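## Task

Pick up the duct tape roll sitting on the cart's upper tray and hang it over the shaft of a wall peg on the wall facing the supply shelves, so the peg's tip pokes out through the roll. The robot must not fall or finish leaning, or the task fails.

## Robot and tools

ROBOT. A Dexmate Vega on three wheels. It has two 7-joint arms with two-finger grippers, a head with a camera, and a torso built from thigh, shank and chest links that fold in a Z. Seen from above it is 0.70 m long and 0.63 m wide, and its front edge sits 0.35 m ahead of the base origin. Nothing prevents tipping, and a fallen robot stays down.

FRAMES. Base frame: origin on the floor at the turning point on the centre line, x forward, y left, z up, metres. The chest and both hand points (left_hand, right_hand) are printed in this frame. A hand point sits between the fingers, 0.033 m short of the closed tips. Fingers run along the hand's z axis, close along y, and the back of the hand (camera side) faces -x. Odometry frame is the base frame as it was at scene start; base_odometry counts wheel turns only, so slip looks like travel. Headings are radians, positive to the left.

TOOL move. Every key except cameras forms one action. Choose either base and/or joints (optionally with speeds or min_time_s), or target by itself.
- base: a single command. translate_m: drive straight by this offset in metres, forward positive, -2 to 2. strafe_m: sideways offset, left positive, -2 to 2. rotate_rad: turn in place by this offset, counter-clockwise positive, -3.2 to 3.2. Front wheels steer first (about 0.5 s, up to 1.1 s). Offsets count from the last reported base state.
- joints: absolute joint angles in radians, keyed by name (torso_hip_rad 0 to 1.57, torso_knee_rad 0 to 3.141, torso_waist_rad -1.57 to 1.57; per arm shoulder_pitch, shoulder_yaw, upper_arm_roll, elbow, forearm_roll, wrist_pitch, wrist_yaw, gripper; head_pan_rad, head_tilt_rad, head_camera_tilt_rad). Mirrored signs: right_shoulder_pitch_rad and right_wrist_pitch_rad go down when negative. Gripper 0 is closed, up to 0.785 per finger; pads are roughly 0.24 x angle - 0.002 m apart at the hand point.
- target: one hand's absolute pose in the base frame: side ("left"/"right"), x, y, z in metres (-3 to 3), pitch_deg (90 fingers down, 0 level, -30 to 95), heading_deg (0 forward, positive counter-clockwise), optional roll_deg (default 0, jaw level; positive clockwise seen from behind), headings and rolls -360 to 360, optional line_only true to demand a straight path. It is checked only against the robot, which must be at rest. Straight moves up to 45 cm; otherwise the arm sweeps on an arc that may swing wide. If the result says short (part of ...), resend the same target.
- speeds: lower top speeds for this action: translate_m and strafe_m 0.04 to 0.3 m/s, rotate_rad 0.1 to 0.6 rad/s.
- min_time_s: 0.1 to 8 s, the minimum duration of arm and head motions.
- cameras: list from head_camera, left_wrist_camera, right_wrist_camera, all; omitted means all, [] means none.
An unknown key invalidates the call; an out-of-range value refuses it, and a refusal skips that reply's later move, wait and finished_scene calls.

TORSO PRESETS (hip, knee, waist): stand 0.469, 1.617, 1.048 (start); stand_high 0.78, 1.57, 0.44; lean_20 0.52, 1.05, 0.18; lean_45 0.52, 1.05, -0.26; low_lean_45 0, 0, -0.79. Chest lean = knee - hip - waist. Folded arm, in key order: left 1, 0.5, -0.6, -2.5, 0, -0.9, 0; right -1, -0.5, 0.6, -2.5, 0, 0.9, 0. Fold arms before low_lean_45.

wait: seconds 0 to 10, commands nothing, returns state and images. zoom_image: camera plus region [x0, y0, x1, y1] in that camera's pixels, at most 504 by 504; head image is 896x560, wrist images 672x420. finished_scene: scene (integer, the current scene number) ends the scene for good; the result usually says whether it succeeded, and later calls go to the next scene, whose task appears there.

RESULTS. move is done or the worst status. base_status, joint_status and the hand statuses: done; off_target (resting off target, maybe still pushing); contact_stop (arm motor pushed near full torque about 0.6 s; whole arm or torso group halts and forgets targets); contact_stop_at_<key>; time_out; not_followed (an internal check withheld arm targets; see the cause: line); reached / short / refused for target. Base done only means the wheels turned; a time_out hints the base was blocked. turned_by_wheels vs turned_by_imu reveal slips or pushes. base_tilt gives forward and right lean in degrees (about 2 degree bias). Also printed: joint_positions, joint torques, motor temperatures, on_its_own, MOTOR HOT, TORQUE FAULT, OVER-TEMPERATURE FAULT. Images may be slightly older than the state.

AVOID. Dropping the roll or releasing it while it moves; hard pushes, slams or hits; arms striking or pressing each other (can end the scene); driving into furniture (the base does not stop); unfolding arms into a table; tipping the robot. Held weight counts toward joint load limits (wrist joints 21.7 N m); about 4 kg at long reach. Keeping arms stretched or pushing heats motors; after any stop, move the arm clear first. A loose object may be nudged now and then. The roll must stay on the peg after the robot lets go.

Each tool is called after "Emit:" as a command line: name --argument value for each argument, lists and objects as JSON in quotes; but a table of rows of numbers goes row by row, as --pt "numbers of a row", without its own name.

## Session

Emit:
move --cameras '["head_camera"]'

Emit:
move --joints '{"head_pan_rad":1.6}' --cameras '["head_camera"]'

Emit:
move --joints '{"head_pan_rad":-1.6}' --cameras '["head_camera"]'

Scene clock: 0.00 s.
Motor temperatures (°C): left_arm=[34 33 34 32 38 36 39] | right_arm=[33 31 39 34 36 33 38]
turned_by_wheels: +0.000
turned_by_imu: +0.000
base_status: not commanded
joint_status: not commanded
pictures: head_camera
camera_calibration:
head_camera: T_world_to_cam=[[-0.0191418, -0.999253, 0.0335819, -0.0274145], [-0.135021, -0.0306968, -0.990367, 1.49491], [0.990658, -0.0234917, -0.134333, 0.240094], [0, 0, 0, 1]] pos_world=[-0.0365312, 0.0241353, 1.51369]

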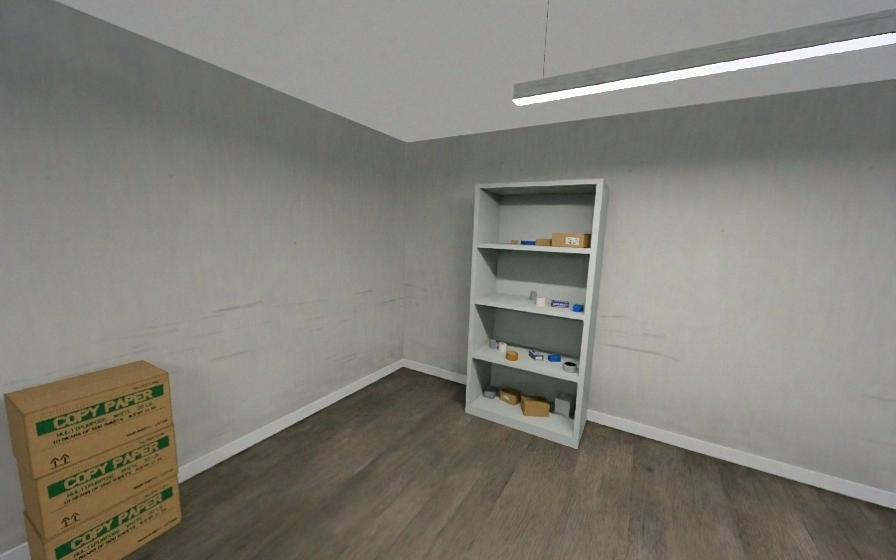

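Scene clock: 1.73 s.
move: done
turned_by_wheels: +0.000
turned_by_imu: +0.000
joint_status: all done
pictures: head_camera
camera_calibration:
head_camera: T_world_to_cam=[[0.997633, 0.006158, -0.0684936, 0.203511], [-0.068242, -0.0345269, -0.997071, 1.51008], [-0.00850484, 0.999385, -0.0340249, 0.0131686], [0, 0, 0, 1]]

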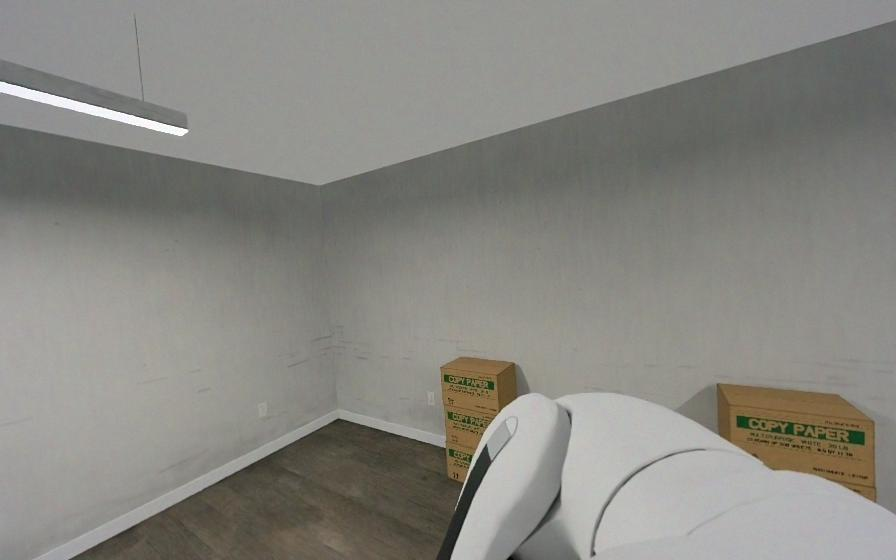

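Scene clock: 4.53 s.
Joint torques (N m): left_arm=[6.19 0.04 0.17 -3.19 0.66 -2.8 -0.12] | right_arm=[-5.41 2.84 -0.03 -1.82 -0.08 2.79 -0.21]
move: done
base_odometry: x=+0.000 y=+0.000 heading=+0.000
turned_by_wheels: +0.000
turned_by_imu: +0.000
base_tilt: forward=-0.6 right=-0.7
joint_positions: torso_hip_rad=+0.469 torso_knee_rad=+1.617 torso_waist_rad=+1.048 left_shoulder_pitch_rad=+2.186 left_shoulder_yaw_rad=-0.019 left_upper_arm_roll_rad=+0.011 left_elbow_rad=-1.089 left_forearm_roll_rad=+0.007 left_wrist_pitch_rad=-0.506 left_wrist_yaw_rad=+0.006 left_gripper_rad=+0.005 right_shoulder_pitch_rad=-2.207 right_shoulder_yaw_rad=+0.005 right_upper_arm_roll_rad=+0.012 right_elbow_rad=-1.097 right_forearm_roll_rad=-0.016 right_wrist_pitch_rad=+0.483 right_wrist_yaw_rad=+0.008 right_gripper_rad=+0.005 head_pan_rad=-1.599 head_tilt_rad=+0.000 head_camera_tilt_rad=+0.000
joint_status: all done
chest: x=-0.0111 y=+0.0000 z=+1.4155 quat_wxyz=(+0.999, +0.000, +0.050, +0.000) (m; base frame)
left_hand: x=+0.2055 y=+0.2144 z=+0.6069 quat_wxyz=(+0.426, -0.005, +0.905, -0.006) pitch_deg=+39.6 heading_deg=-0.5 roll_deg=-1.1 back=up (m; base frame)
right_hand: x=+0.1864 y=-0.2297 z=+0.5983 quat_wxyz=(+0.409, -0.005, +0.912, +0.000) pitch_deg=+41.7 heading_deg=+0.3 roll_deg=-0.4 back=up (m; base frame)
pictures: head_camera
camera_calibration:
head_camera: T_world_to_cam=[[-0.990067, 0.0509084, 0.131055, -0.247927], [-0.129305, 0.0362799, -0.990941, 1.49621], [-0.0552019, -0.998044, -0.0293369, 0.00256287], [0, 0, 0, 1]]

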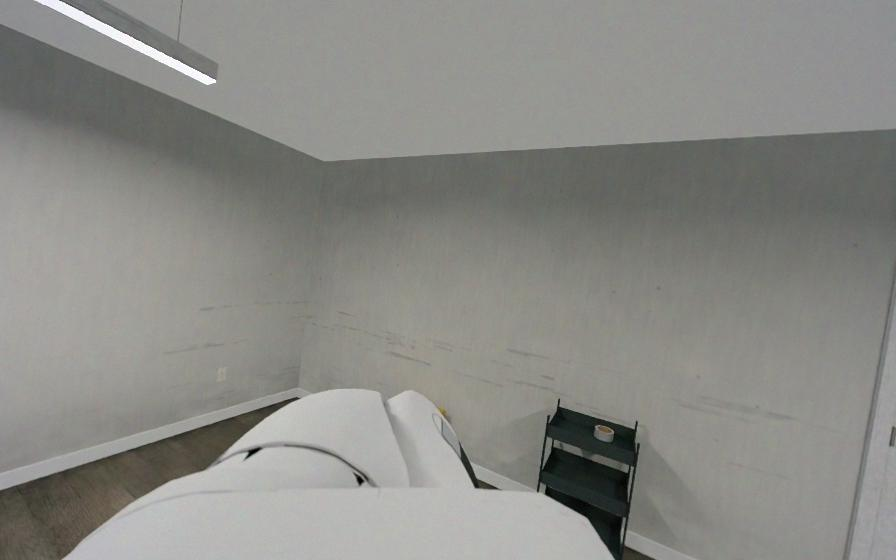

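Emit:
move --joints '{"head_pan_rad":-2.7}' --cameras '["head_camera"]'

Emit:
move --joints '{"head_pan_rad":2.7}' --cameras '["head_camera"]'

Scene clock: 10.60 s.
move: done
turned_by_wheels: +0.000
turned_by_imu: +0.000
joint_status: all done
pictures: head_camera
camera_calibration:
head_camera: T_world_to_cam=[[-0.402227, 0.912701, 0.0720405, -0.114419], [-0.081001, 0.0429017, -0.99579, 1.50718], [-0.91195, -0.406369, 0.0566735, -0.192018], [0, 0, 0, 1]]

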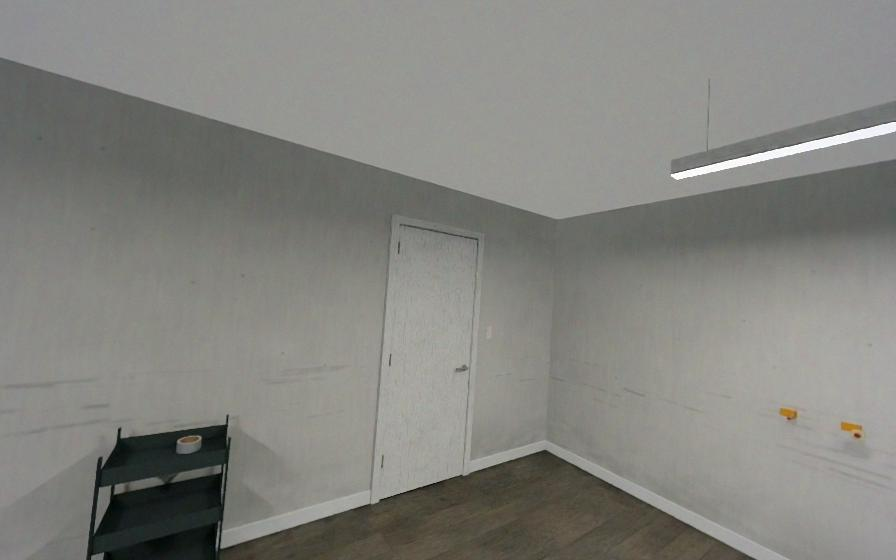

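Scene clock: 14.87 s.
Joint torques (N m): left_arm=[5 -1.4 3.08 -2.34 0.22 -1.96 0.51] | right_arm=[-5.47 0.05 -0.51 -2.92 -0.18 2.83 -0.05]
move: done
base_odometry: x=+0.000 y=+0.000 heading=+0.000
turned_by_wheels: +0.000
turned_by_imu: +0.000
base_tilt: forward=-0.7 right=-0.9
joint_positions: torso_hip_rad=+0.469 torso_knee_rad=+1.617 torso_waist_rad=+1.048 left_shoulder_pitch_rad=+2.186 left_shoulder_yaw_rad=-0.019 left_upper_arm_roll_rad=+0.011 left_elbow_rad=-1.089 left_forearm_roll_rad=+0.007 left_wrist_pitch_rad=-0.506 left_wrist_yaw_rad=+0.006 left_gripper_rad=+0.005 right_shoulder_pitch_rad=-2.207 right_shoulder_yaw_rad=+0.005 right_upper_arm_roll_rad=+0.012 right_elbow_rad=-1.097 right_forearm_roll_rad=-0.016 right_wrist_pitch_rad=+0.483 right_wrist_yaw_rad=+0.008 right_gripper_rad=+0.005 head_pan_rad=+2.699 head_tilt_rad=+0.000 head_camera_tilt_rad=+0.000
joint_status: all done
chest: x=-0.0111 y=+0.0000 z=+1.4155 quat_wxyz=(+0.999, +0.000, +0.050, +0.000) (m; base frame)
left_hand: x=+0.2055 y=+0.2144 z=+0.6069 quat_wxyz=(+0.426, -0.005, +0.905, -0.006) pitch_deg=+39.6 heading_deg=-0.5 roll_deg=-1.1 back=up (m; base frame)
right_hand: x=+0.1864 y=-0.2297 z=+0.5983 quat_wxyz=(+0.409, -0.005, +0.912, +0.000) pitch_deg=+41.7 heading_deg=+0.3 roll_deg=-0.4 back=up (m; base frame)
pictures: head_camera
camera_calibration:
head_camera: T_world_to_cam=[[0.448782, 0.893541, -0.0133937, 0.0788583], [-0.0548577, 0.0125866, -0.998415, 1.51312], [-0.891956, 0.448805, 0.0546662, -0.187477], [0, 0, 0, 1]]

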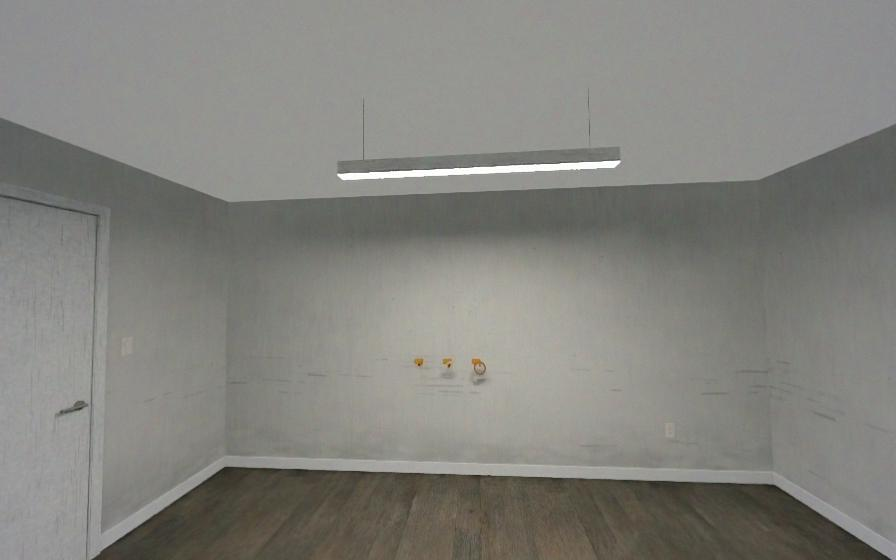

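Emit:
zoom_image --camera "head_camera" --region '[390, 335, 510, 410]'

Scaled by 4.200 from the camera's 896x560 image, which has a finer 960x600 frame.

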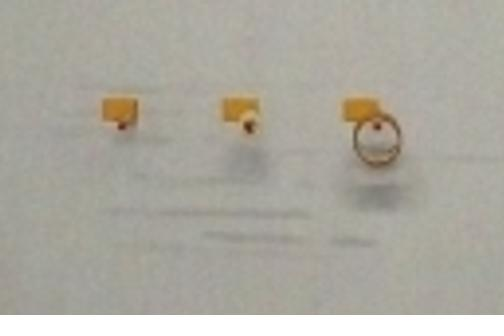

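Emit:
move --base '{"rotate_rad":-2.085}' --joints '{"head_pan_rad":0,"head_camera_tilt_rad":0.4}' --cameras '["head_camera"]'

Scene clock: 28.03 s.
Joint torques (N m): left_arm=[5.63 1.61 0.38 -2.06 -0.25 -2.71 -0.09] | right_arm=[-6.09 1.26 -0.29 -2.39 0.03 2.55 -0.13]
move: done
base_odometry: x=+0.001 y=+0.002 heading=-2.087
turned_by_wheels: -2.087
turned_by_imu: -2.080
base_tilt: forward=-0.6 right=-0.7
base_status: done
joint_positions: torso_hip_rad=+0.469 torso_knee_rad=+1.617 torso_waist_rad=+1.048 left_shoulder_pitch_rad=+2.186 left_shoulder_yaw_rad=-0.019 left_upper_arm_roll_rad=+0.011 left_elbow_rad=-1.089 left_forearm_roll_rad=+0.007 left_wrist_pitch_rad=-0.506 left_wrist_yaw_rad=+0.006 left_gripper_rad=+0.005 right_shoulder_pitch_rad=-2.207 right_shoulder_yaw_rad=+0.005 right_upper_arm_roll_rad=+0.012 right_elbow_rad=-1.097 right_forearm_roll_rad=-0.016 right_wrist_pitch_rad=+0.483 right_wrist_yaw_rad=+0.008 right_gripper_rad=+0.005 head_pan_rad=+0.001 head_tilt_rad=+0.000 head_camera_tilt_rad=+0.399
joint_status: all done
chest: x=-0.0111 y=+0.0000 z=+1.4155 quat_wxyz=(+0.999, +0.000, +0.050, +0.000) (m; base frame)
left_hand: x=+0.2055 y=+0.2144 z=+0.6069 quat_wxyz=(+0.426, -0.005, +0.905, -0.006) pitch_deg=+39.6 heading_deg=-0.5 roll_deg=-1.1 back=up (m; base frame)
right_hand: x=+0.1864 y=-0.2297 z=+0.5983 quat_wxyz=(+0.409, -0.005, +0.912, +0.000) pitch_deg=+41.7 heading_deg=+0.3 roll_deg=-0.4 back=up (m; base frame)
pictures: head_camera
camera_calibration:
head_camera: T_world_to_cam=[[-0.00394207, -0.999258, 0.0383123, -0.0332375], [-0.509468, -0.0309606, -0.859933, 1.27223], [0.860481, -0.0229088, -0.508968, 0.785305], [0, 0, 0, 1]]

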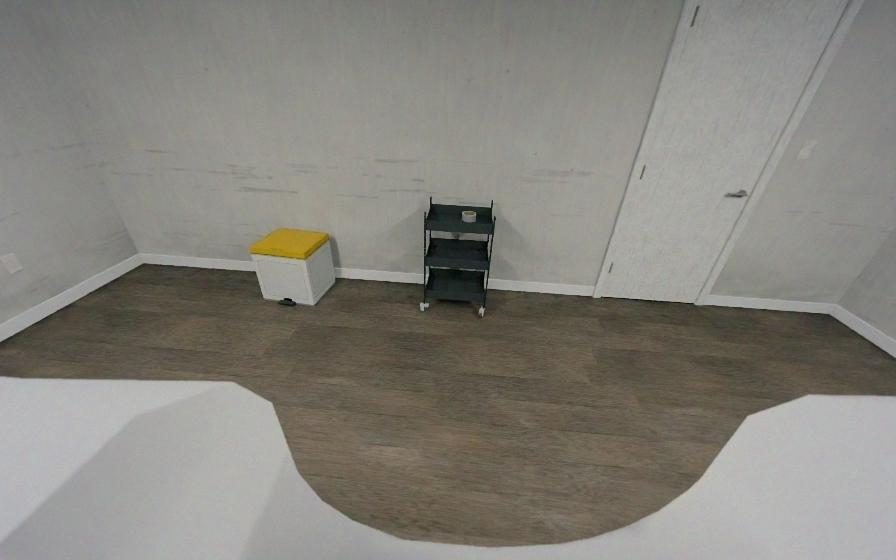

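Emit:
move --base '{"translate_m":1.4}' --joints '{"head_camera_tilt_rad":0.7}' --cameras '["head_camera"]'

Scene clock: 39.33 s.
Joint torques (N m): left_arm=[7.36 3.1 2.63 -4.82 0.25 -1.77 0.22] | right_arm=[-5.56 0.81 -0.06 -2.57 0.03 2.97 -0.02]
move: done
base_odometry: x=-0.694 y=-1.214 heading=-2.089
turned_by_wheels: -0.002
turned_by_imu: -0.010
base_tilt: forward=-0.6 right=-0.8
base_status: done
joint_positions: torso_hip_rad=+0.469 torso_knee_rad=+1.617 torso_waist_rad=+1.048 left_shoulder_pitch_rad=+2.186 left_shoulder_yaw_rad=-0.019 left_upper_arm_roll_rad=+0.011 left_elbow_rad=-1.089 left_forearm_roll_rad=+0.007 left_wrist_pitch_rad=-0.506 left_wrist_yaw_rad=+0.006 left_gripper_rad=+0.005 right_shoulder_pitch_rad=-2.207 right_shoulder_yaw_rad=+0.005 right_upper_arm_roll_rad=+0.012 right_elbow_rad=-1.097 right_forearm_roll_rad=-0.016 right_wrist_pitch_rad=+0.483 right_wrist_yaw_rad=+0.008 right_gripper_rad=+0.005 head_pan_rad=+0.001 head_tilt_rad=+0.000 head_camera_tilt_rad=+0.699
joint_status: all done
chest: x=-0.0111 y=+0.0000 z=+1.4155 quat_wxyz=(+0.999, +0.000, +0.050, +0.000) (m; base frame)
left_hand: x=+0.2055 y=+0.2144 z=+0.6069 quat_wxyz=(+0.426, -0.005, +0.905, -0.006) pitch_deg=+39.6 heading_deg=-0.5 roll_deg=-1.1 back=up (m; base frame)
right_hand: x=+0.1864 y=-0.2297 z=+0.5983 quat_wxyz=(+0.409, -0.005, +0.912, +0.000) pitch_deg=+41.7 heading_deg=+0.3 roll_deg=-0.4 back=up (m; base frame)
pictures: head_camera
camera_calibration:
head_camera: T_world_to_cam=[[0.00754287, -0.999251, 0.0379528, -0.0318059], [-0.740859, -0.0310756, -0.670941, 0.973967], [0.671618, -0.0230569, -0.740539, 1.1138], [0, 0, 0, 1]]

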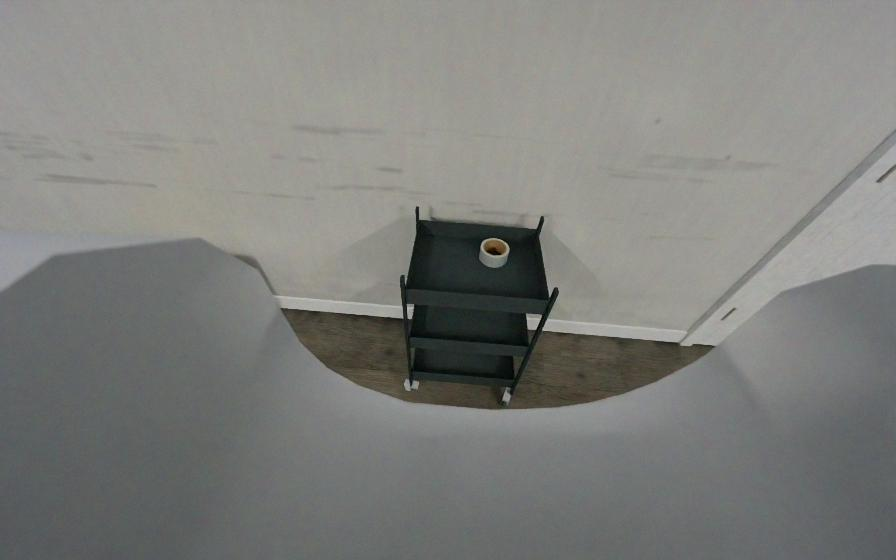

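Emit:
move --joints '{"torso_hip_rad":0.52,"torso_knee_rad":1.05,"torso_waist_rad":0.18,"right_gripper_rad":0.35}' --cameras '[]'

Emit:
move --base '{"translate_m":0.1}'

Scene clock: 70.80 s.
move: done
turned_by_wheels: +0.000
turned_by_imu: -0.001
joint_status: all done
pictures: none

Scene clock: 72.50 s.
Joint torques (N m): left_arm=[14.15 -0.7 1.6 -1.08 0.13 -1.71 -0.14] | right_arm=[-12.16 0.88 -0.24 -1.13 -0.06 2.12 0.06]
move: done
base_odometry: x=-0.743 y=-1.301 heading=-2.091
turned_by_wheels: -0.002
turned_by_imu: -0.003
base_tilt: forward=-0.5 right=-0.8
base_status: done
joint_positions: torso_hip_rad=+0.520 torso_knee_rad=+1.050 torso_waist_rad=+0.180 left_shoulder_pitch_rad=+2.186 left_shoulder_yaw_rad=-0.019 left_upper_arm_roll_rad=+0.011 left_elbow_rad=-1.089 left_forearm_roll_rad=+0.007 left_wrist_pitch_rad=-0.506 left_wrist_yaw_rad=+0.006 left_gripper_rad=+0.005 right_shoulder_pitch_rad=-2.207 right_shoulder_yaw_rad=+0.005 right_upper_arm_roll_rad=+0.012 right_elbow_rad=-1.097 right_forearm_roll_rad=-0.016 right_wrist_pitch_rad=+0.483 right_wrist_yaw_rad=+0.008 right_gripper_rad=+0.350 head_pan_rad=+0.001 head_tilt_rad=+0.000 head_camera_tilt_rad=+0.699
chest: x=-0.1368 y=+0.0000 z=+1.2996 quat_wxyz=(+0.985, +0.000, +0.174, +0.000) (m; base frame)
left_hand: x=-0.1269 y=+0.2144 z=+0.4625 quat_wxyz=(+0.309, -0.005, +0.951, -0.006) pitch_deg=+54.0 heading_deg=-0.7 roll_deg=-1.4 back=up (m; base frame)
right_hand: x=-0.1475 y=-0.2297 z=+0.4590 quat_wxyz=(+0.292, -0.005, +0.956, +0.000) pitch_deg=+56.0 heading_deg=+0.3 roll_deg=-0.3 back=up (m; base frame)
pictures: head_camera, left_wrist_camera, right_wrist_camera
camera_calibration:
head_camera: T_world_to_cam=[[0.016644, -0.999251, 0.0349267, -0.0212851], [-0.883807, -0.0310379, -0.46682, 0.518249], [0.467555, -0.0230987, -0.883662, 1.27047], [0, 0, 0, 1]]
left_wrist_camera: T_world_to_cam=[[0.0120968, -0.997063, 0.0756302, 0.173061], [-0.864289, -0.0484621, -0.500655, 0.187758], [0.50285, -0.05931, -0.862337, 0.625492], [0, 0, 0, 1]]
right_wrist_camera: T_world_to_cam=[[0.0339622, -0.998836, -0.0342431, -0.204329], [-0.8872, -0.0143563, -0.461162, 0.130516], [0.460134, 0.0460425, -0.886655, 0.642095], [0, 0, 0, 1]]

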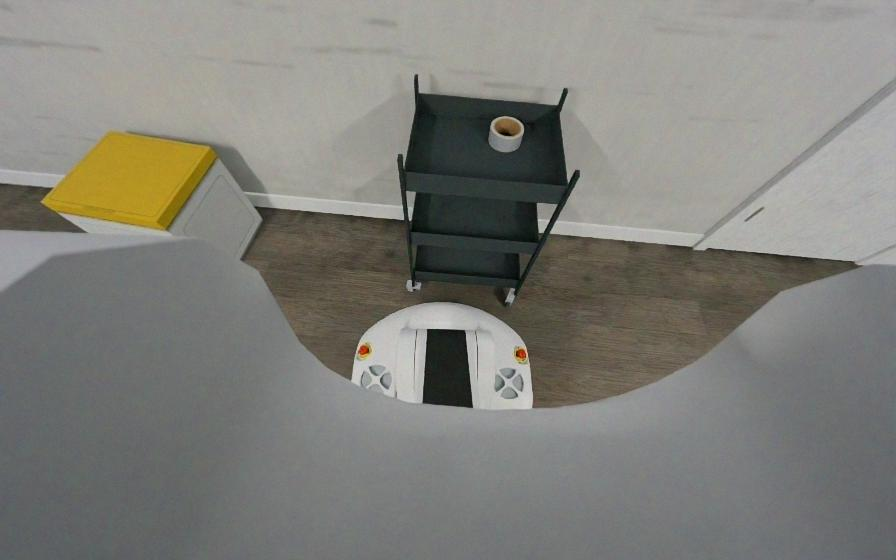

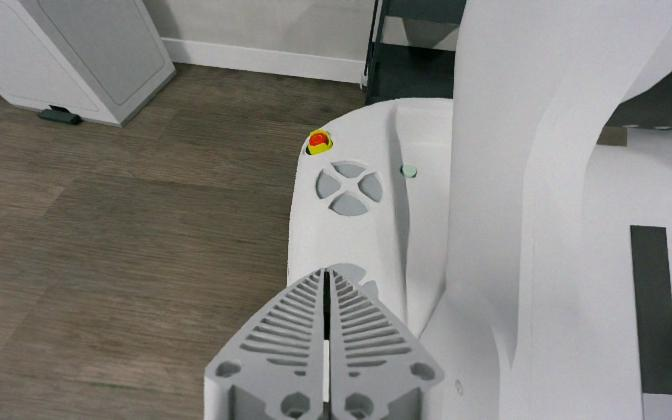

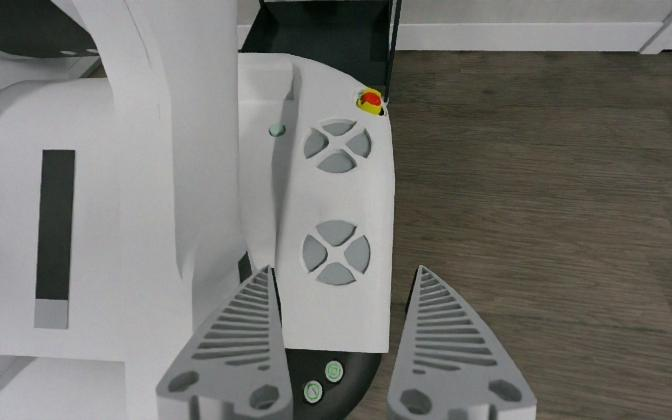

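Emit:
move --target '{"side":"right","x":0.35,"y":-0.3,"z":1.0,"pitch_deg":45,"heading_deg":0,"roll_deg":90}' --cameras '["head_camera"]'

Emit:
move --joints '{"torso_hip_rad":0.52,"torso_knee_rad":1.05,"torso_waist_rad":-0.2}'

Scene clock: 80.00 s.
Joint torques (N m): left_arm=[13.65 2.76 1.43 -1.08 0.14 -2.09 -0.34] | right_arm=[-11.92 0.44 -0.22 -1.87 -0.1 1.78 0.02]
move: refused
base_odometry: x=-0.743 y=-1.301 heading=-2.091
turned_by_wheels: +0.000
turned_by_imu: +0.000
base_tilt: forward=-0.5 right=-0.9
joint_positions: torso_hip_rad=+0.520 torso_knee_rad=+1.050 torso_waist_rad=+0.180 left_shoulder_pitch_rad=+2.186 left_shoulder_yaw_rad=-0.019 left_upper_arm_roll_rad=+0.011 left_elbow_rad=-1.089 left_forearm_roll_rad=+0.007 left_wrist_pitch_rad=-0.506 left_wrist_yaw_rad=+0.006 left_gripper_rad=+0.005 right_shoulder_pitch_rad=-2.207 right_shoulder_yaw_rad=+0.005 right_upper_arm_roll_rad=+0.012 right_elbow_rad=-1.097 right_forearm_roll_rad=-0.016 right_wrist_pitch_rad=+0.483 right_wrist_yaw_rad=+0.008 right_gripper_rad=+0.350 head_pan_rad=+0.001 head_tilt_rad=+0.000 head_camera_tilt_rad=+0.699
chest: x=-0.1368 y=+0.0000 z=+1.2996 quat_wxyz=(+0.985, +0.000, +0.174, +0.000) (m; base frame)
left_hand: x=-0.1269 y=+0.2144 z=+0.4625 quat_wxyz=(+0.309, -0.005, +0.951, -0.006) pitch_deg=+54.0 heading_deg=-0.7 roll_deg=-1.4 back=up (m; base frame)
right_hand: x=-0.1475 y=-0.2297 z=+0.4590 quat_wxyz=(+0.292, -0.005, +0.956, +0.000) pitch_deg=+56.0 heading_deg=+0.3 roll_deg=-0.3 back=up (m; base frame)
right_hand_status: refused: the arm stands too near the robot already: the right finger into the torso, as the model's coarse spheres have them (needs 2.0 cm clear). Nothing moved. Move it clear with "joints".
pictures: head_camera
camera_calibration:
head_camera: T_world_to_cam=[[0.016644, -0.999251, 0.0349267, -0.0212851], [-0.883807, -0.0310378, -0.46682, 0.51825], [0.467555, -0.0230988, -0.883662, 1.27047], [0, 0, 0, 1]]

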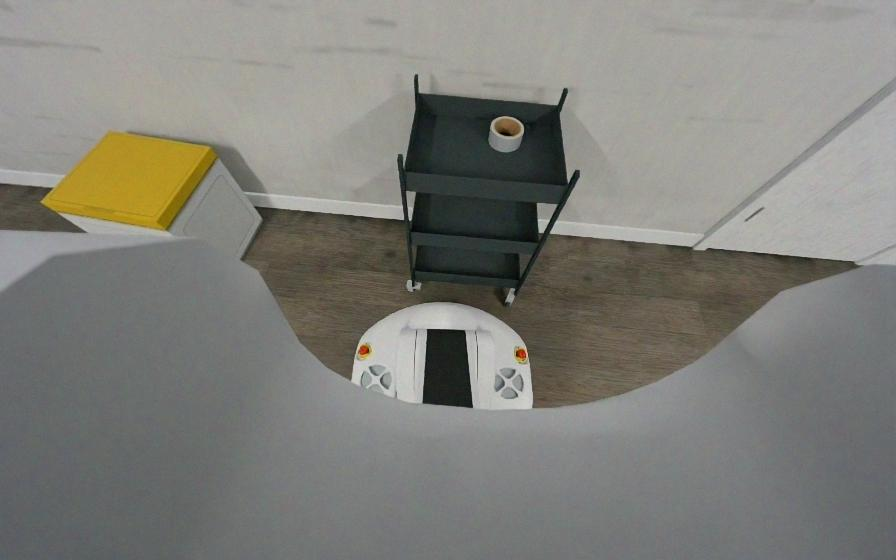

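not run: a stop came earlier in this reply.

Emit:
move --joints '{"right_shoulder_yaw_rad":-0.3,"right_elbow_rad":-1.9,"right_shoulder_pitch_rad":-1.9,"left_shoulder_yaw_rad":0.3,"left_elbow_rad":-2.2,"left_shoulder_pitch_rad":1.9}' --cameras '[]'

Emit:
move --joints '{"torso_hip_rad":0.52,"torso_knee_rad":1.05,"torso_waist_rad":-0.2}' --cameras '[]'

Emit:
move --target '{"side":"right","x":0.55,"y":-0.18,"z":0.95,"pitch_deg":90,"heading_deg":0,"roll_deg":90}'

Scene clock: 90.87 s.
move: done
turned_by_wheels: +0.000
turned_by_imu: -0.001
joint_status: all done
pictures: none

Scene clock: 93.57 s.
move: done
turned_by_wheels: +0.000
turned_by_imu: +0.000
joint_status: all done
pictures: none

Scene clock: 103.50 s.
Joint torques (N m): left_arm=[0.95 2.37 -1.02 -7.63 0.05 -2.29 0.26] | right_arm=[24.17 -8.25 4.94 0.94 -1.81 1.39 -0.14]
move: short
base_odometry: x=-0.743 y=-1.301 heading=-2.091
turned_by_wheels: +0.000
turned_by_imu: -0.001
base_tilt: forward=-0.5 right=-0.9
joint_positions: torso_hip_rad=+0.520 torso_knee_rad=+1.050 torso_waist_rad=-0.200 left_shoulder_pitch_rad=+1.900 left_shoulder_yaw_rad=+0.300 left_upper_arm_roll_rad=+0.011 left_elbow_rad=-2.200 left_forearm_roll_rad=+0.007 left_wrist_pitch_rad=-0.506 left_wrist_yaw_rad=+0.006 left_gripper_rad=+0.005 right_shoulder_pitch_rad=-0.379 right_shoulder_yaw_rad=-1.245 right_upper_arm_roll_rad=-0.385 right_elbow_rad=-2.526 right_forearm_roll_rad=+0.438 right_wrist_pitch_rad=-1.342 right_wrist_yaw_rad=+0.845 right_gripper_rad=+0.350 head_pan_rad=+0.000 head_tilt_rad=+0.000 head_camera_tilt_rad=+0.699
chest: x=+0.0189 y=+0.0000 z=+1.2322 quat_wxyz=(+0.934, +0.000, +0.357, +0.000) (m; base frame)
left_hand: x=+0.4013 y=+0.1597 z=+0.8988 quat_wxyz=(+0.725, +0.141, +0.673, -0.048) pitch_deg=-3.2 heading_deg=-15.6 roll_deg=+8.1 back=up (m; base frame)
right_hand: x=+0.4794 y=-0.1807 z=+0.8647 quat_wxyz=(+0.237, -0.563, +0.792, +0.014) pitch_deg=+62.5 heading_deg=+38.8 roll_deg=-32.0 back=up (m; base frame)
right_hand_status: short (part of a straight line of 13.7 s, the rest not played, planned for 8.6 s): 111 mm and 33.4 deg off.
pictures: head_camera, left_wrist_camera, right_wrist_camera
camera_calibration:
head_camera: T_world_to_cam=[[0.0283247, -0.999252, 0.0263397, -0.0111724], [-0.993911, -0.0309607, -0.105745, 0.181565], [0.106481, -0.0231842, -0.994044, 1.281], [0, 0, 0, 1]]
left_wrist_camera: T_world_to_cam=[[-0.307521, -0.945999, -0.102556, 0.359405], [-0.0186337, 0.113745, -0.993335, 0.937659], [0.951359, -0.30356, -0.0526065, -0.135978], [0, 0, 0, 1]]
right_wrist_camera: T_world_to_cam=[[0.912788, -0.353131, 0.205224, -0.674491], [-0.288992, -0.913471, -0.28645, 0.274206], [0.288621, 0.20216, -0.935857, 0.864096], [0, 0, 0, 1]]

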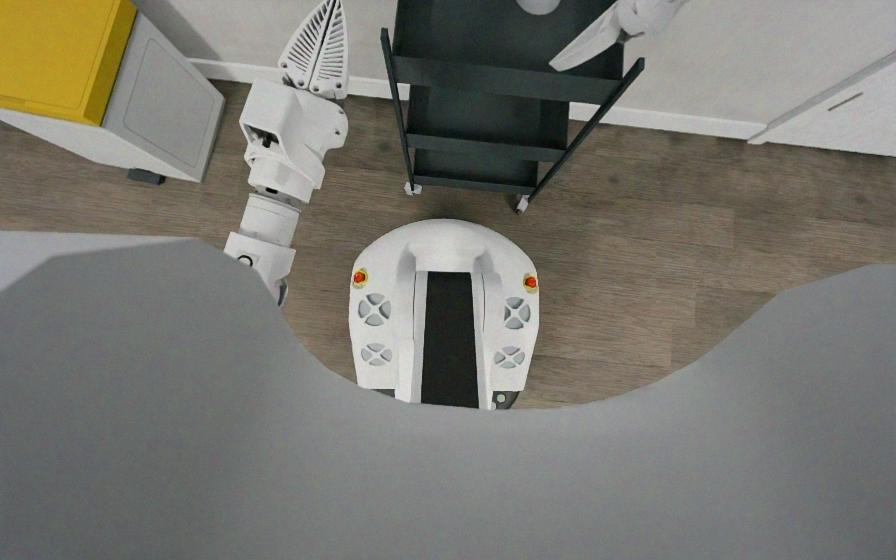

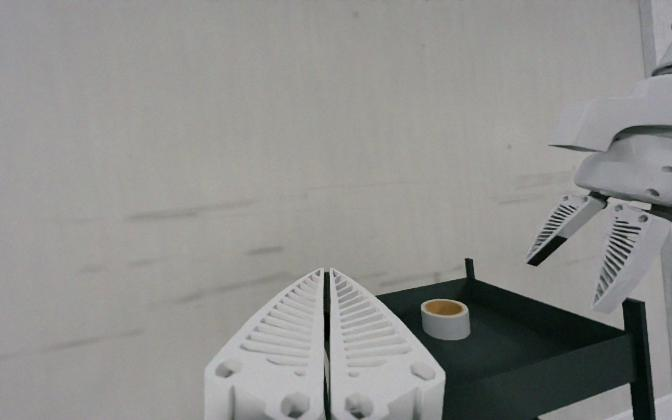

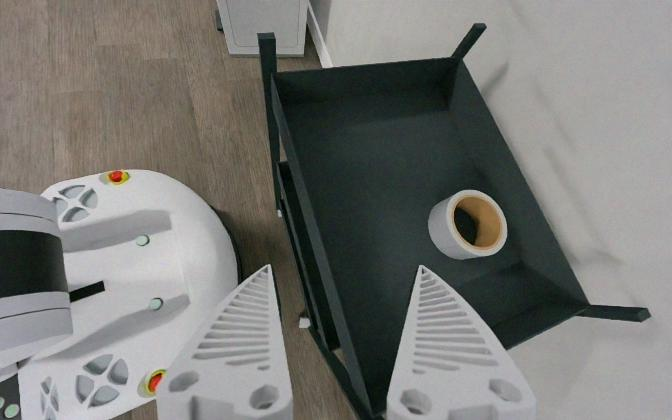

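Emit:
move --target '{"side":"right","x":0.6,"y":-0.18,"z":0.95,"pitch_deg":90,"heading_deg":0,"roll_deg":90}'

Scene clock: 112.23 s.
Joint torques (N m): left_arm=[2.59 3.5 0.16 -6.52 0.02 -2.71 0.63] | right_arm=[36.52 3.16 3.56 5.22 0 0.44 0.23]
move: done
base_odometry: x=-0.743 y=-1.301 heading=-2.091
turned_by_wheels: +0.000
turned_by_imu: -0.001
base_tilt: forward=-0.6 right=-0.8
joint_positions: torso_hip_rad=+0.520 torso_knee_rad=+1.050 torso_waist_rad=-0.200 left_shoulder_pitch_rad=+1.900 left_shoulder_yaw_rad=+0.300 left_upper_arm_roll_rad=+0.011 left_elbow_rad=-2.200 left_forearm_roll_rad=+0.007 left_wrist_pitch_rad=-0.506 left_wrist_yaw_rad=+0.006 left_gripper_rad=+0.005 right_shoulder_pitch_rad=+1.173 right_shoulder_yaw_rad=-0.530 right_upper_arm_roll_rad=-2.082 right_elbow_rad=-1.363 right_forearm_roll_rad=+0.578 right_wrist_pitch_rad=-0.684 right_wrist_yaw_rad=+1.348 right_gripper_rad=+0.350 head_pan_rad=+0.000 head_tilt_rad=+0.000 head_camera_tilt_rad=+0.699
chest: x=+0.0189 y=+0.0000 z=+1.2322 quat_wxyz=(+0.934, +0.000, +0.357, +0.000) (m; base frame)
left_hand: x=+0.4013 y=+0.1597 z=+0.8988 quat_wxyz=(+0.725, +0.141, +0.673, -0.048) pitch_deg=-3.2 heading_deg=-15.6 roll_deg=+8.1 back=up (m; base frame)
right_hand: x=+0.5993 y=-0.1796 z=+0.9491 quat_wxyz=(+0.000, -0.707, +0.707, +0.001) pitch_deg=+89.9 heading_deg=+90.0 roll_deg=+0.0 (m; base frame)
right_hand_status: reached (straight line, planned for 5.8 s): 1 mm and 0.1 deg off.
pictures: head_camera, left_wrist_camera, right_wrist_camera
camera_calibration:
head_camera: T_world_to_cam=[[0.0283247, -0.999252, 0.0263398, -0.0111724], [-0.993911, -0.0309607, -0.105745, 0.181565], [0.106481, -0.0231842, -0.994044, 1.281], [0, 0, 0, 1]]
left_wrist_camera: T_world_to_cam=[[-0.307521, -0.945998, -0.102556, 0.359405], [-0.0186333, 0.113745, -0.993335, 0.937659], [0.951359, -0.303561, -0.0526062, -0.135978], [0, 0, 0, 1]]
right_wrist_camera: T_world_to_cam=[[0.998999, -0.000525011, -0.0447244, -0.55197], [0.00451811, -0.993632, 0.112584, -0.234946], [-0.0444987, -0.112673, -0.992635, 1.10523], [0, 0, 0, 1]]

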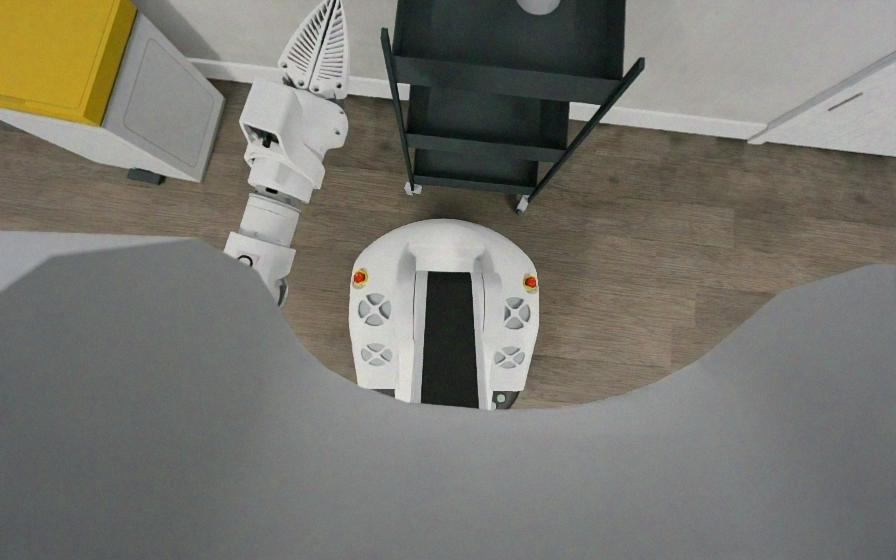

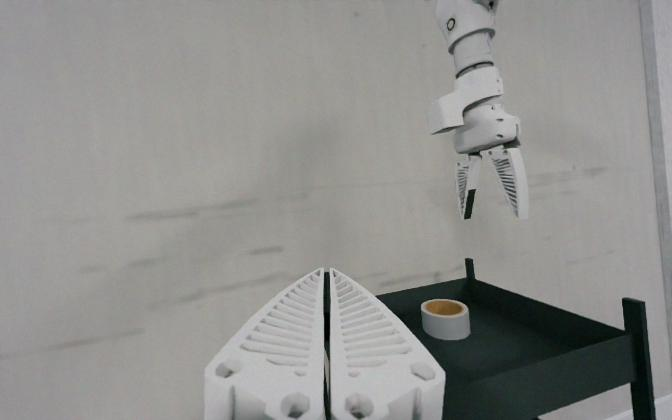

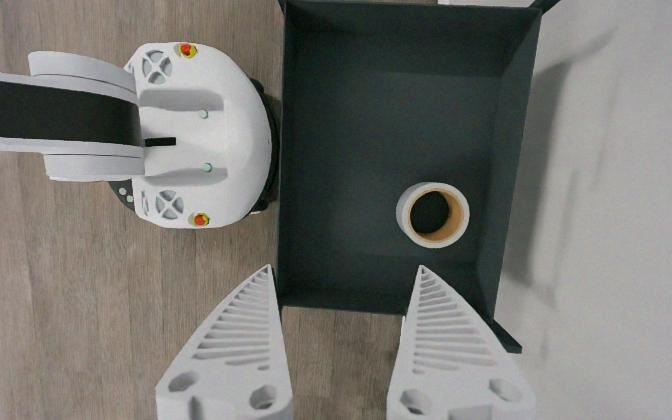

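Emit:
zoom_image --camera "right_wrist_camera" --region '[380, 165, 490, 265]'

Scaled by 4.582 from the camera's 672x420 image, which has a finer 960x600 frame.

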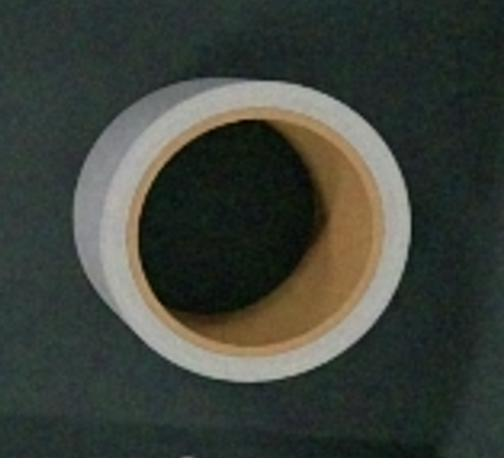

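Emit:
move --joints '{"right_gripper_rad":0.2}' --cameras '[]'

Emit:
move --target '{"side":"right","x":0.693,"y":-0.165,"z":0.79,"pitch_deg":90,"heading_deg":0,"roll_deg":90,"line_only":true}'

Scene clock: 126.37 s.
move: done
turned_by_wheels: +0.000
turned_by_imu: +0.000
joint_status: all done
pictures: none

Scene clock: 126.67 s.
Joint torques (N m): left_arm=[2.51 1.1 2.01 -5.67 0.67 -2.78 0.33] | right_arm=[37.14 4.36 4.25 3.61 -0.21 0.74 0.2]
move: refused
base_odometry: x=-0.743 y=-1.301 heading=-2.091
turned_by_wheels: +0.000
turned_by_imu: +0.000
base_tilt: forward=-0.5 right=-0.7
joint_positions: torso_hip_rad=+0.520 torso_knee_rad=+1.050 torso_waist_rad=-0.200 left_shoulder_pitch_rad=+1.900 left_shoulder_yaw_rad=+0.300 left_upper_arm_roll_rad=+0.011 left_elbow_rad=-2.200 left_forearm_roll_rad=+0.007 left_wrist_pitch_rad=-0.506 left_wrist_yaw_rad=+0.006 left_gripper_rad=+0.005 right_shoulder_pitch_rad=+1.176 right_shoulder_yaw_rad=-0.527 right_upper_arm_roll_rad=-2.086 right_elbow_rad=-1.359 right_forearm_roll_rad=+0.580 right_wrist_pitch_rad=-0.681 right_wrist_yaw_rad=+1.348 right_gripper_rad=+0.200 head_pan_rad=+0.000 head_tilt_rad=+0.000 head_camera_tilt_rad=+0.699
chest: x=+0.0189 y=+0.0000 z=+1.2322 quat_wxyz=(+0.934, +0.000, +0.357, +0.000) (m; base frame)
left_hand: x=+0.4013 y=+0.1597 z=+0.8988 quat_wxyz=(+0.725, +0.141, +0.673, -0.048) pitch_deg=-3.2 heading_deg=-15.6 roll_deg=+8.1 back=up (m; base frame)
right_hand: x=+0.6000 y=-0.1799 z=+0.9498 quat_wxyz=(+0.000, -0.707, +0.707, +0.000) pitch_deg=+90.0 heading_deg=+90.0 roll_deg=+0.0 (m; base frame)
right_hand_status: refused: no posture of the arm gets there (right_wrist_yaw_rad at its limit): the closest leaves the hand 0.8 cm and 5 deg from the pose. Nothing moved. At pitch 75 a posture exists at this place; the way there is not checked.
pictures: head_camera, left_wrist_camera, right_wrist_camera
camera_calibration:
head_camera: T_world_to_cam=[[0.0283247, -0.999252, 0.0263398, -0.0111724], [-0.993911, -0.0309607, -0.105745, 0.181565], [0.106481, -0.0231842, -0.994044, 1.281], [0, 0, 0, 1]]
left_wrist_camera: T_world_to_cam=[[-0.307521, -0.945998, -0.102556, 0.359405], [-0.0186335, 0.113745, -0.993335, 0.937659], [0.951359, -0.30356, -0.0526063, -0.135978], [0, 0, 0, 1]]
right_wrist_camera: T_world_to_cam=[[0.999029, -0.000383626, -0.044047, -0.55326], [0.0046296, -0.993509, 0.113657, -0.236398], [-0.0438047, -0.11375, -0.992543, 1.10526], [0, 0, 0, 1]]

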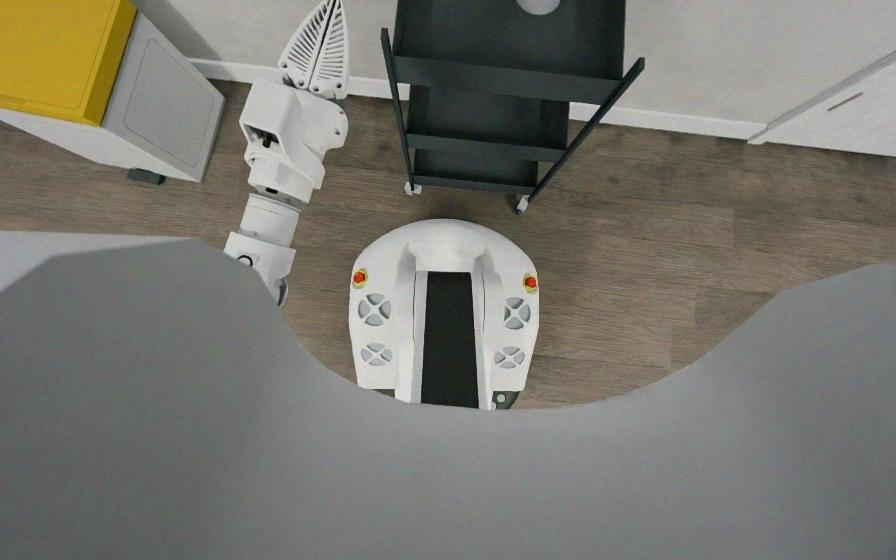

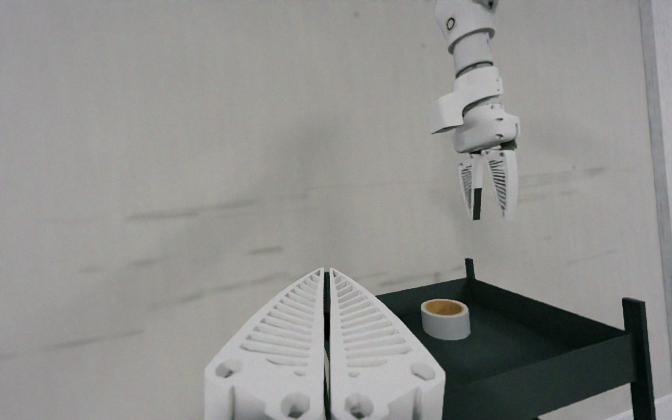

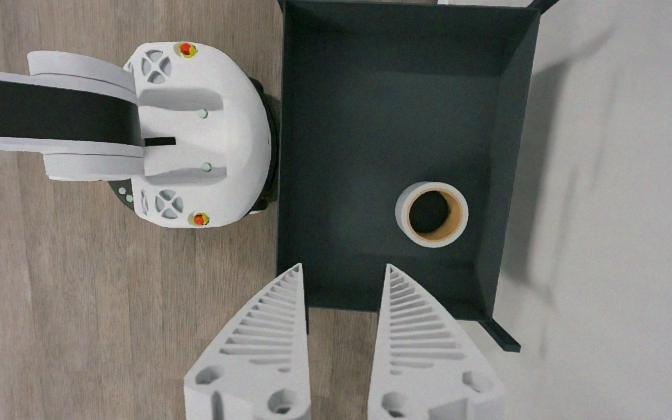

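Emit:
move --target '{"side":"right","x":0.65,"y":-0.2,"z":0.93,"pitch_deg":90,"heading_deg":0,"roll_deg":-90}' --cameras '["right_wrist_camera"]'

Scene clock: 133.20 s.
Joint torques (N m): left_arm=[2.48 2.12 -0.45 -7.31 0.28 -2.68 0.49] | right_arm=[17.72 2.89 1.82 4.85 0.04 0.91 -0.02]
move: done
base_odometry: x=-0.743 y=-1.301 heading=-2.091
turned_by_wheels: +0.000
turned_by_imu: -0.001
base_tilt: forward=-0.6 right=-0.7
joint_positions: torso_hip_rad=+0.520 torso_knee_rad=+1.050 torso_waist_rad=-0.200 left_shoulder_pitch_rad=+1.900 left_shoulder_yaw_rad=+0.300 left_upper_arm_roll_rad=+0.011 left_elbow_rad=-2.200 left_forearm_roll_rad=+0.007 left_wrist_pitch_rad=-0.506 left_wrist_yaw_rad=+0.006 left_gripper_rad=+0.005 right_shoulder_pitch_rad=+1.132 right_shoulder_yaw_rad=-0.322 right_upper_arm_roll_rad=-2.308 right_elbow_rad=-0.936 right_forearm_roll_rad=+0.760 right_wrist_pitch_rad=-0.388 right_wrist_yaw_rad=+1.348 right_gripper_rad=+0.200 head_pan_rad=+0.000 head_tilt_rad=+0.000 head_camera_tilt_rad=+0.699
chest: x=+0.0189 y=+0.0000 z=+1.2322 quat_wxyz=(+0.934, +0.000, +0.357, +0.000) (m; base frame)
left_hand: x=+0.4013 y=+0.1597 z=+0.8988 quat_wxyz=(+0.725, +0.141, +0.673, -0.048) pitch_deg=-3.2 heading_deg=-15.6 roll_deg=+8.1 back=up (m; base frame)
right_hand: x=+0.6496 y=-0.1997 z=+0.9302 quat_wxyz=(+0.000, -0.707, +0.707, +0.000) pitch_deg=+90.0 heading_deg=+90.0 roll_deg=+0.0 (m; base frame)
right_hand_status: reached (straight line, planned for 1.7 s): 1 mm and 0.0 deg off.
pictures: right_wrist_camera
camera_calibration:
right_wrist_camera: T_world_to_cam=[[0.99903, -0.000650413, -0.0440343, -0.603746], [0.00436005, -0.993518, 0.113594, -0.253882], [-0.0438228, -0.113675, -0.992551, 1.08577], [0, 0, 0, 1]]

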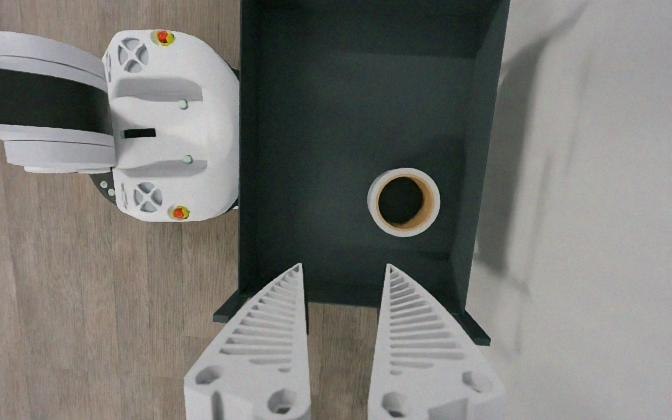

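Emit:
move --target '{"side":"right","x":0.705,"y":-0.13,"z":0.8,"pitch_deg":90,"heading_deg":45,"roll_deg":0,"line_only":true}' --cameras '["right_wrist_camera","left_wrist_camera"]'

Scene clock: 143.43 s.
Joint torques (N m): left_arm=[5.01 3.62 0.13 -6.19 0.06 -1.9 0.24] | right_arm=[18.43 3.32 1.83 4.67 0.08 0.22 0.19]
move: refused
base_odometry: x=-0.743 y=-1.301 heading=-2.091
turned_by_wheels: +0.000
turned_by_imu: +0.000
base_tilt: forward=-0.6 right=-0.9
joint_positions: torso_hip_rad=+0.520 torso_knee_rad=+1.050 torso_waist_rad=-0.200 left_shoulder_pitch_rad=+1.900 left_shoulder_yaw_rad=+0.300 left_upper_arm_roll_rad=+0.011 left_elbow_rad=-2.200 left_forearm_roll_rad=+0.007 left_wrist_pitch_rad=-0.506 left_wrist_yaw_rad=+0.006 left_gripper_rad=+0.005 right_shoulder_pitch_rad=+1.131 right_shoulder_yaw_rad=-0.320 right_upper_arm_roll_rad=-2.310 right_elbow_rad=-0.932 right_forearm_roll_rad=+0.762 right_wrist_pitch_rad=-0.385 right_wrist_yaw_rad=+1.348 right_gripper_rad=+0.200 head_pan_rad=+0.000 head_tilt_rad=+0.000 head_camera_tilt_rad=+0.699
chest: x=+0.0189 y=+0.0000 z=+1.2322 quat_wxyz=(+0.934, +0.000, +0.357, +0.000) (m; base frame)
left_hand: x=+0.4013 y=+0.1597 z=+0.8988 quat_wxyz=(+0.725, +0.141, +0.673, -0.048) pitch_deg=-3.2 heading_deg=-15.6 roll_deg=+8.1 back=up (m; base frame)
right_hand: x=+0.6502 y=-0.1999 z=+0.9303 quat_wxyz=(+0.000, -0.707, +0.707, +0.000) pitch_deg=+90.0 heading_deg=+90.0 roll_deg=+0.0 (m; base frame)
right_hand_status: refused: no posture of the arm gets there (right_forearm_roll_rad and right_wrist_yaw_rad at their limits): the closest leaves the hand 4.6 cm and 11 deg from the pose. Nothing moved. At pitch 75 a posture exists at this place; the way there is not checked.
pictures: left_wrist_camera, right_wrist_camera
camera_calibration:
left_wrist_camera: T_world_to_cam=[[-0.307521, -0.945998, -0.102556, 0.359405], [-0.0186334, 0.113745, -0.993335, 0.937659], [0.951359, -0.303561, -0.0526063, -0.135978], [0, 0, 0, 1]]
right_wrist_camera: T_world_to_cam=[[0.999061, -0.000395179, -0.0433168, -0.605003], [0.00453417, -0.993512, 0.11364, -0.25419], [-0.0430807, -0.11373, -0.992577, 1.08535], [0, 0, 0, 1]]

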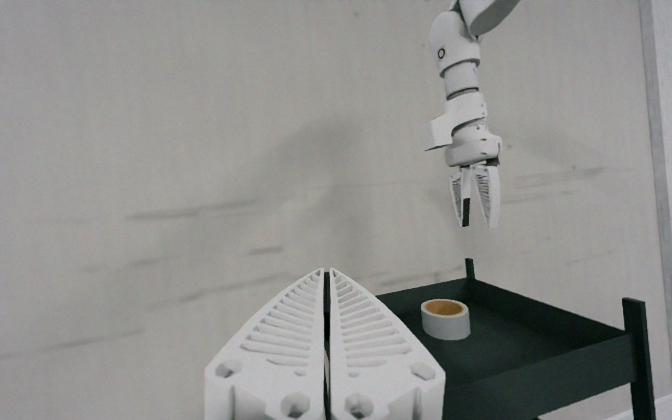

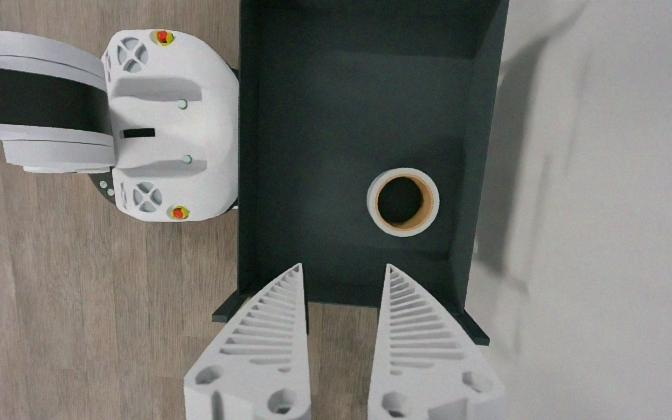

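Emit:
move --target '{"side":"right","x":0.68,"y":-0.2,"z":0.93,"pitch_deg":90,"heading_deg":0,"roll_deg":0}' --cameras '["right_wrist_camera","left_wrist_camera"]'

Scene clock: 150.57 s.
Joint torques (N m): left_arm=[1.5 2.03 0.42 -8.08 0.64 -2.35 0.59] | right_arm=[18.69 2.8 1.97 5.68 -0.03 0.61 0.08]
move: refused
base_odometry: x=-0.743 y=-1.301 heading=-2.091
turned_by_wheels: +0.000
turned_by_imu: +0.000
base_tilt: forward=-0.6 right=-0.7
joint_positions: torso_hip_rad=+0.520 torso_knee_rad=+1.050 torso_waist_rad=-0.200 left_shoulder_pitch_rad=+1.900 left_shoulder_yaw_rad=+0.300 left_upper_arm_roll_rad=+0.011 left_elbow_rad=-2.200 left_forearm_roll_rad=+0.007 left_wrist_pitch_rad=-0.506 left_wrist_yaw_rad=+0.006 left_gripper_rad=+0.005 right_shoulder_pitch_rad=+1.131 right_shoulder_yaw_rad=-0.320 right_upper_arm_roll_rad=-2.310 right_elbow_rad=-0.932 right_forearm_roll_rad=+0.762 right_wrist_pitch_rad=-0.385 right_wrist_yaw_rad=+1.348 right_gripper_rad=+0.200 head_pan_rad=+0.000 head_tilt_rad=+0.000 head_camera_tilt_rad=+0.699
chest: x=+0.0189 y=+0.0000 z=+1.2322 quat_wxyz=(+0.934, +0.000, +0.357, +0.000) (m; base frame)
left_hand: x=+0.4013 y=+0.1597 z=+0.8988 quat_wxyz=(+0.725, +0.141, +0.673, -0.048) pitch_deg=-3.2 heading_deg=-15.6 roll_deg=+8.1 back=up (m; base frame)
right_hand: x=+0.6502 y=-0.1999 z=+0.9303 quat_wxyz=(+0.000, -0.707, +0.707, +0.000) pitch_deg=+90.0 heading_deg=+90.0 roll_deg=+0.0 (m; base frame)
right_hand_status: refused: no posture of the arm gets there (right_forearm_roll_rad and right_wrist_yaw_rad at their limits): the closest leaves the hand 1.1 cm and 24 deg from the pose. Nothing moved. At pitch 75 a posture exists at this place; the way there is not checked.
pictures: left_wrist_camera, right_wrist_camera
camera_calibration:
left_wrist_camera: T_world_to_cam=[[-0.307521, -0.945998, -0.102556, 0.359405], [-0.0186334, 0.113745, -0.993335, 0.937659], [0.951359, -0.303561, -0.0526062, -0.135978], [0, 0, 0, 1]]
right_wrist_camera: T_world_to_cam=[[0.999061, -0.000394976, -0.0433171, -0.605003], [0.0045344, -0.993512, 0.11364, -0.25419], [-0.0430809, -0.11373, -0.992577, 1.08535], [0, 0, 0, 1]]

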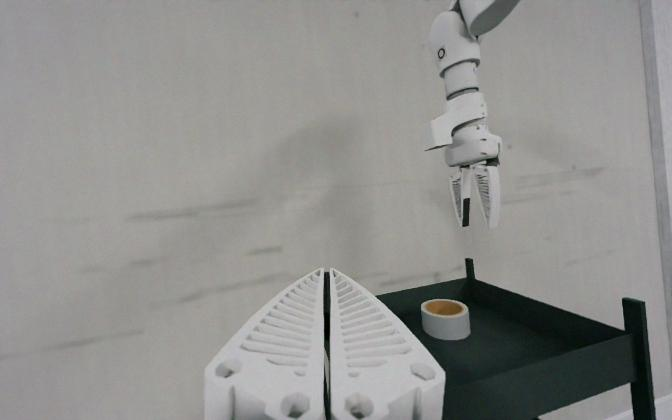

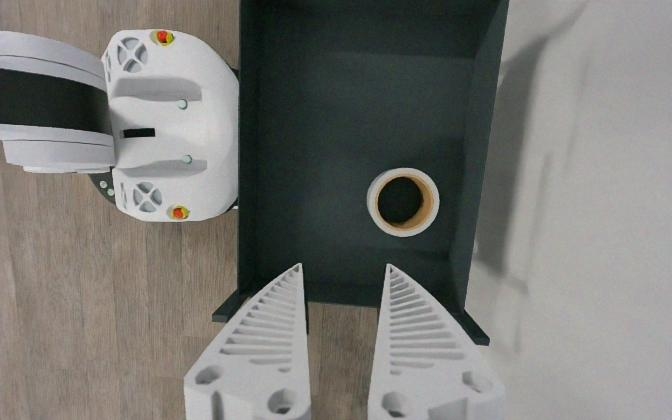

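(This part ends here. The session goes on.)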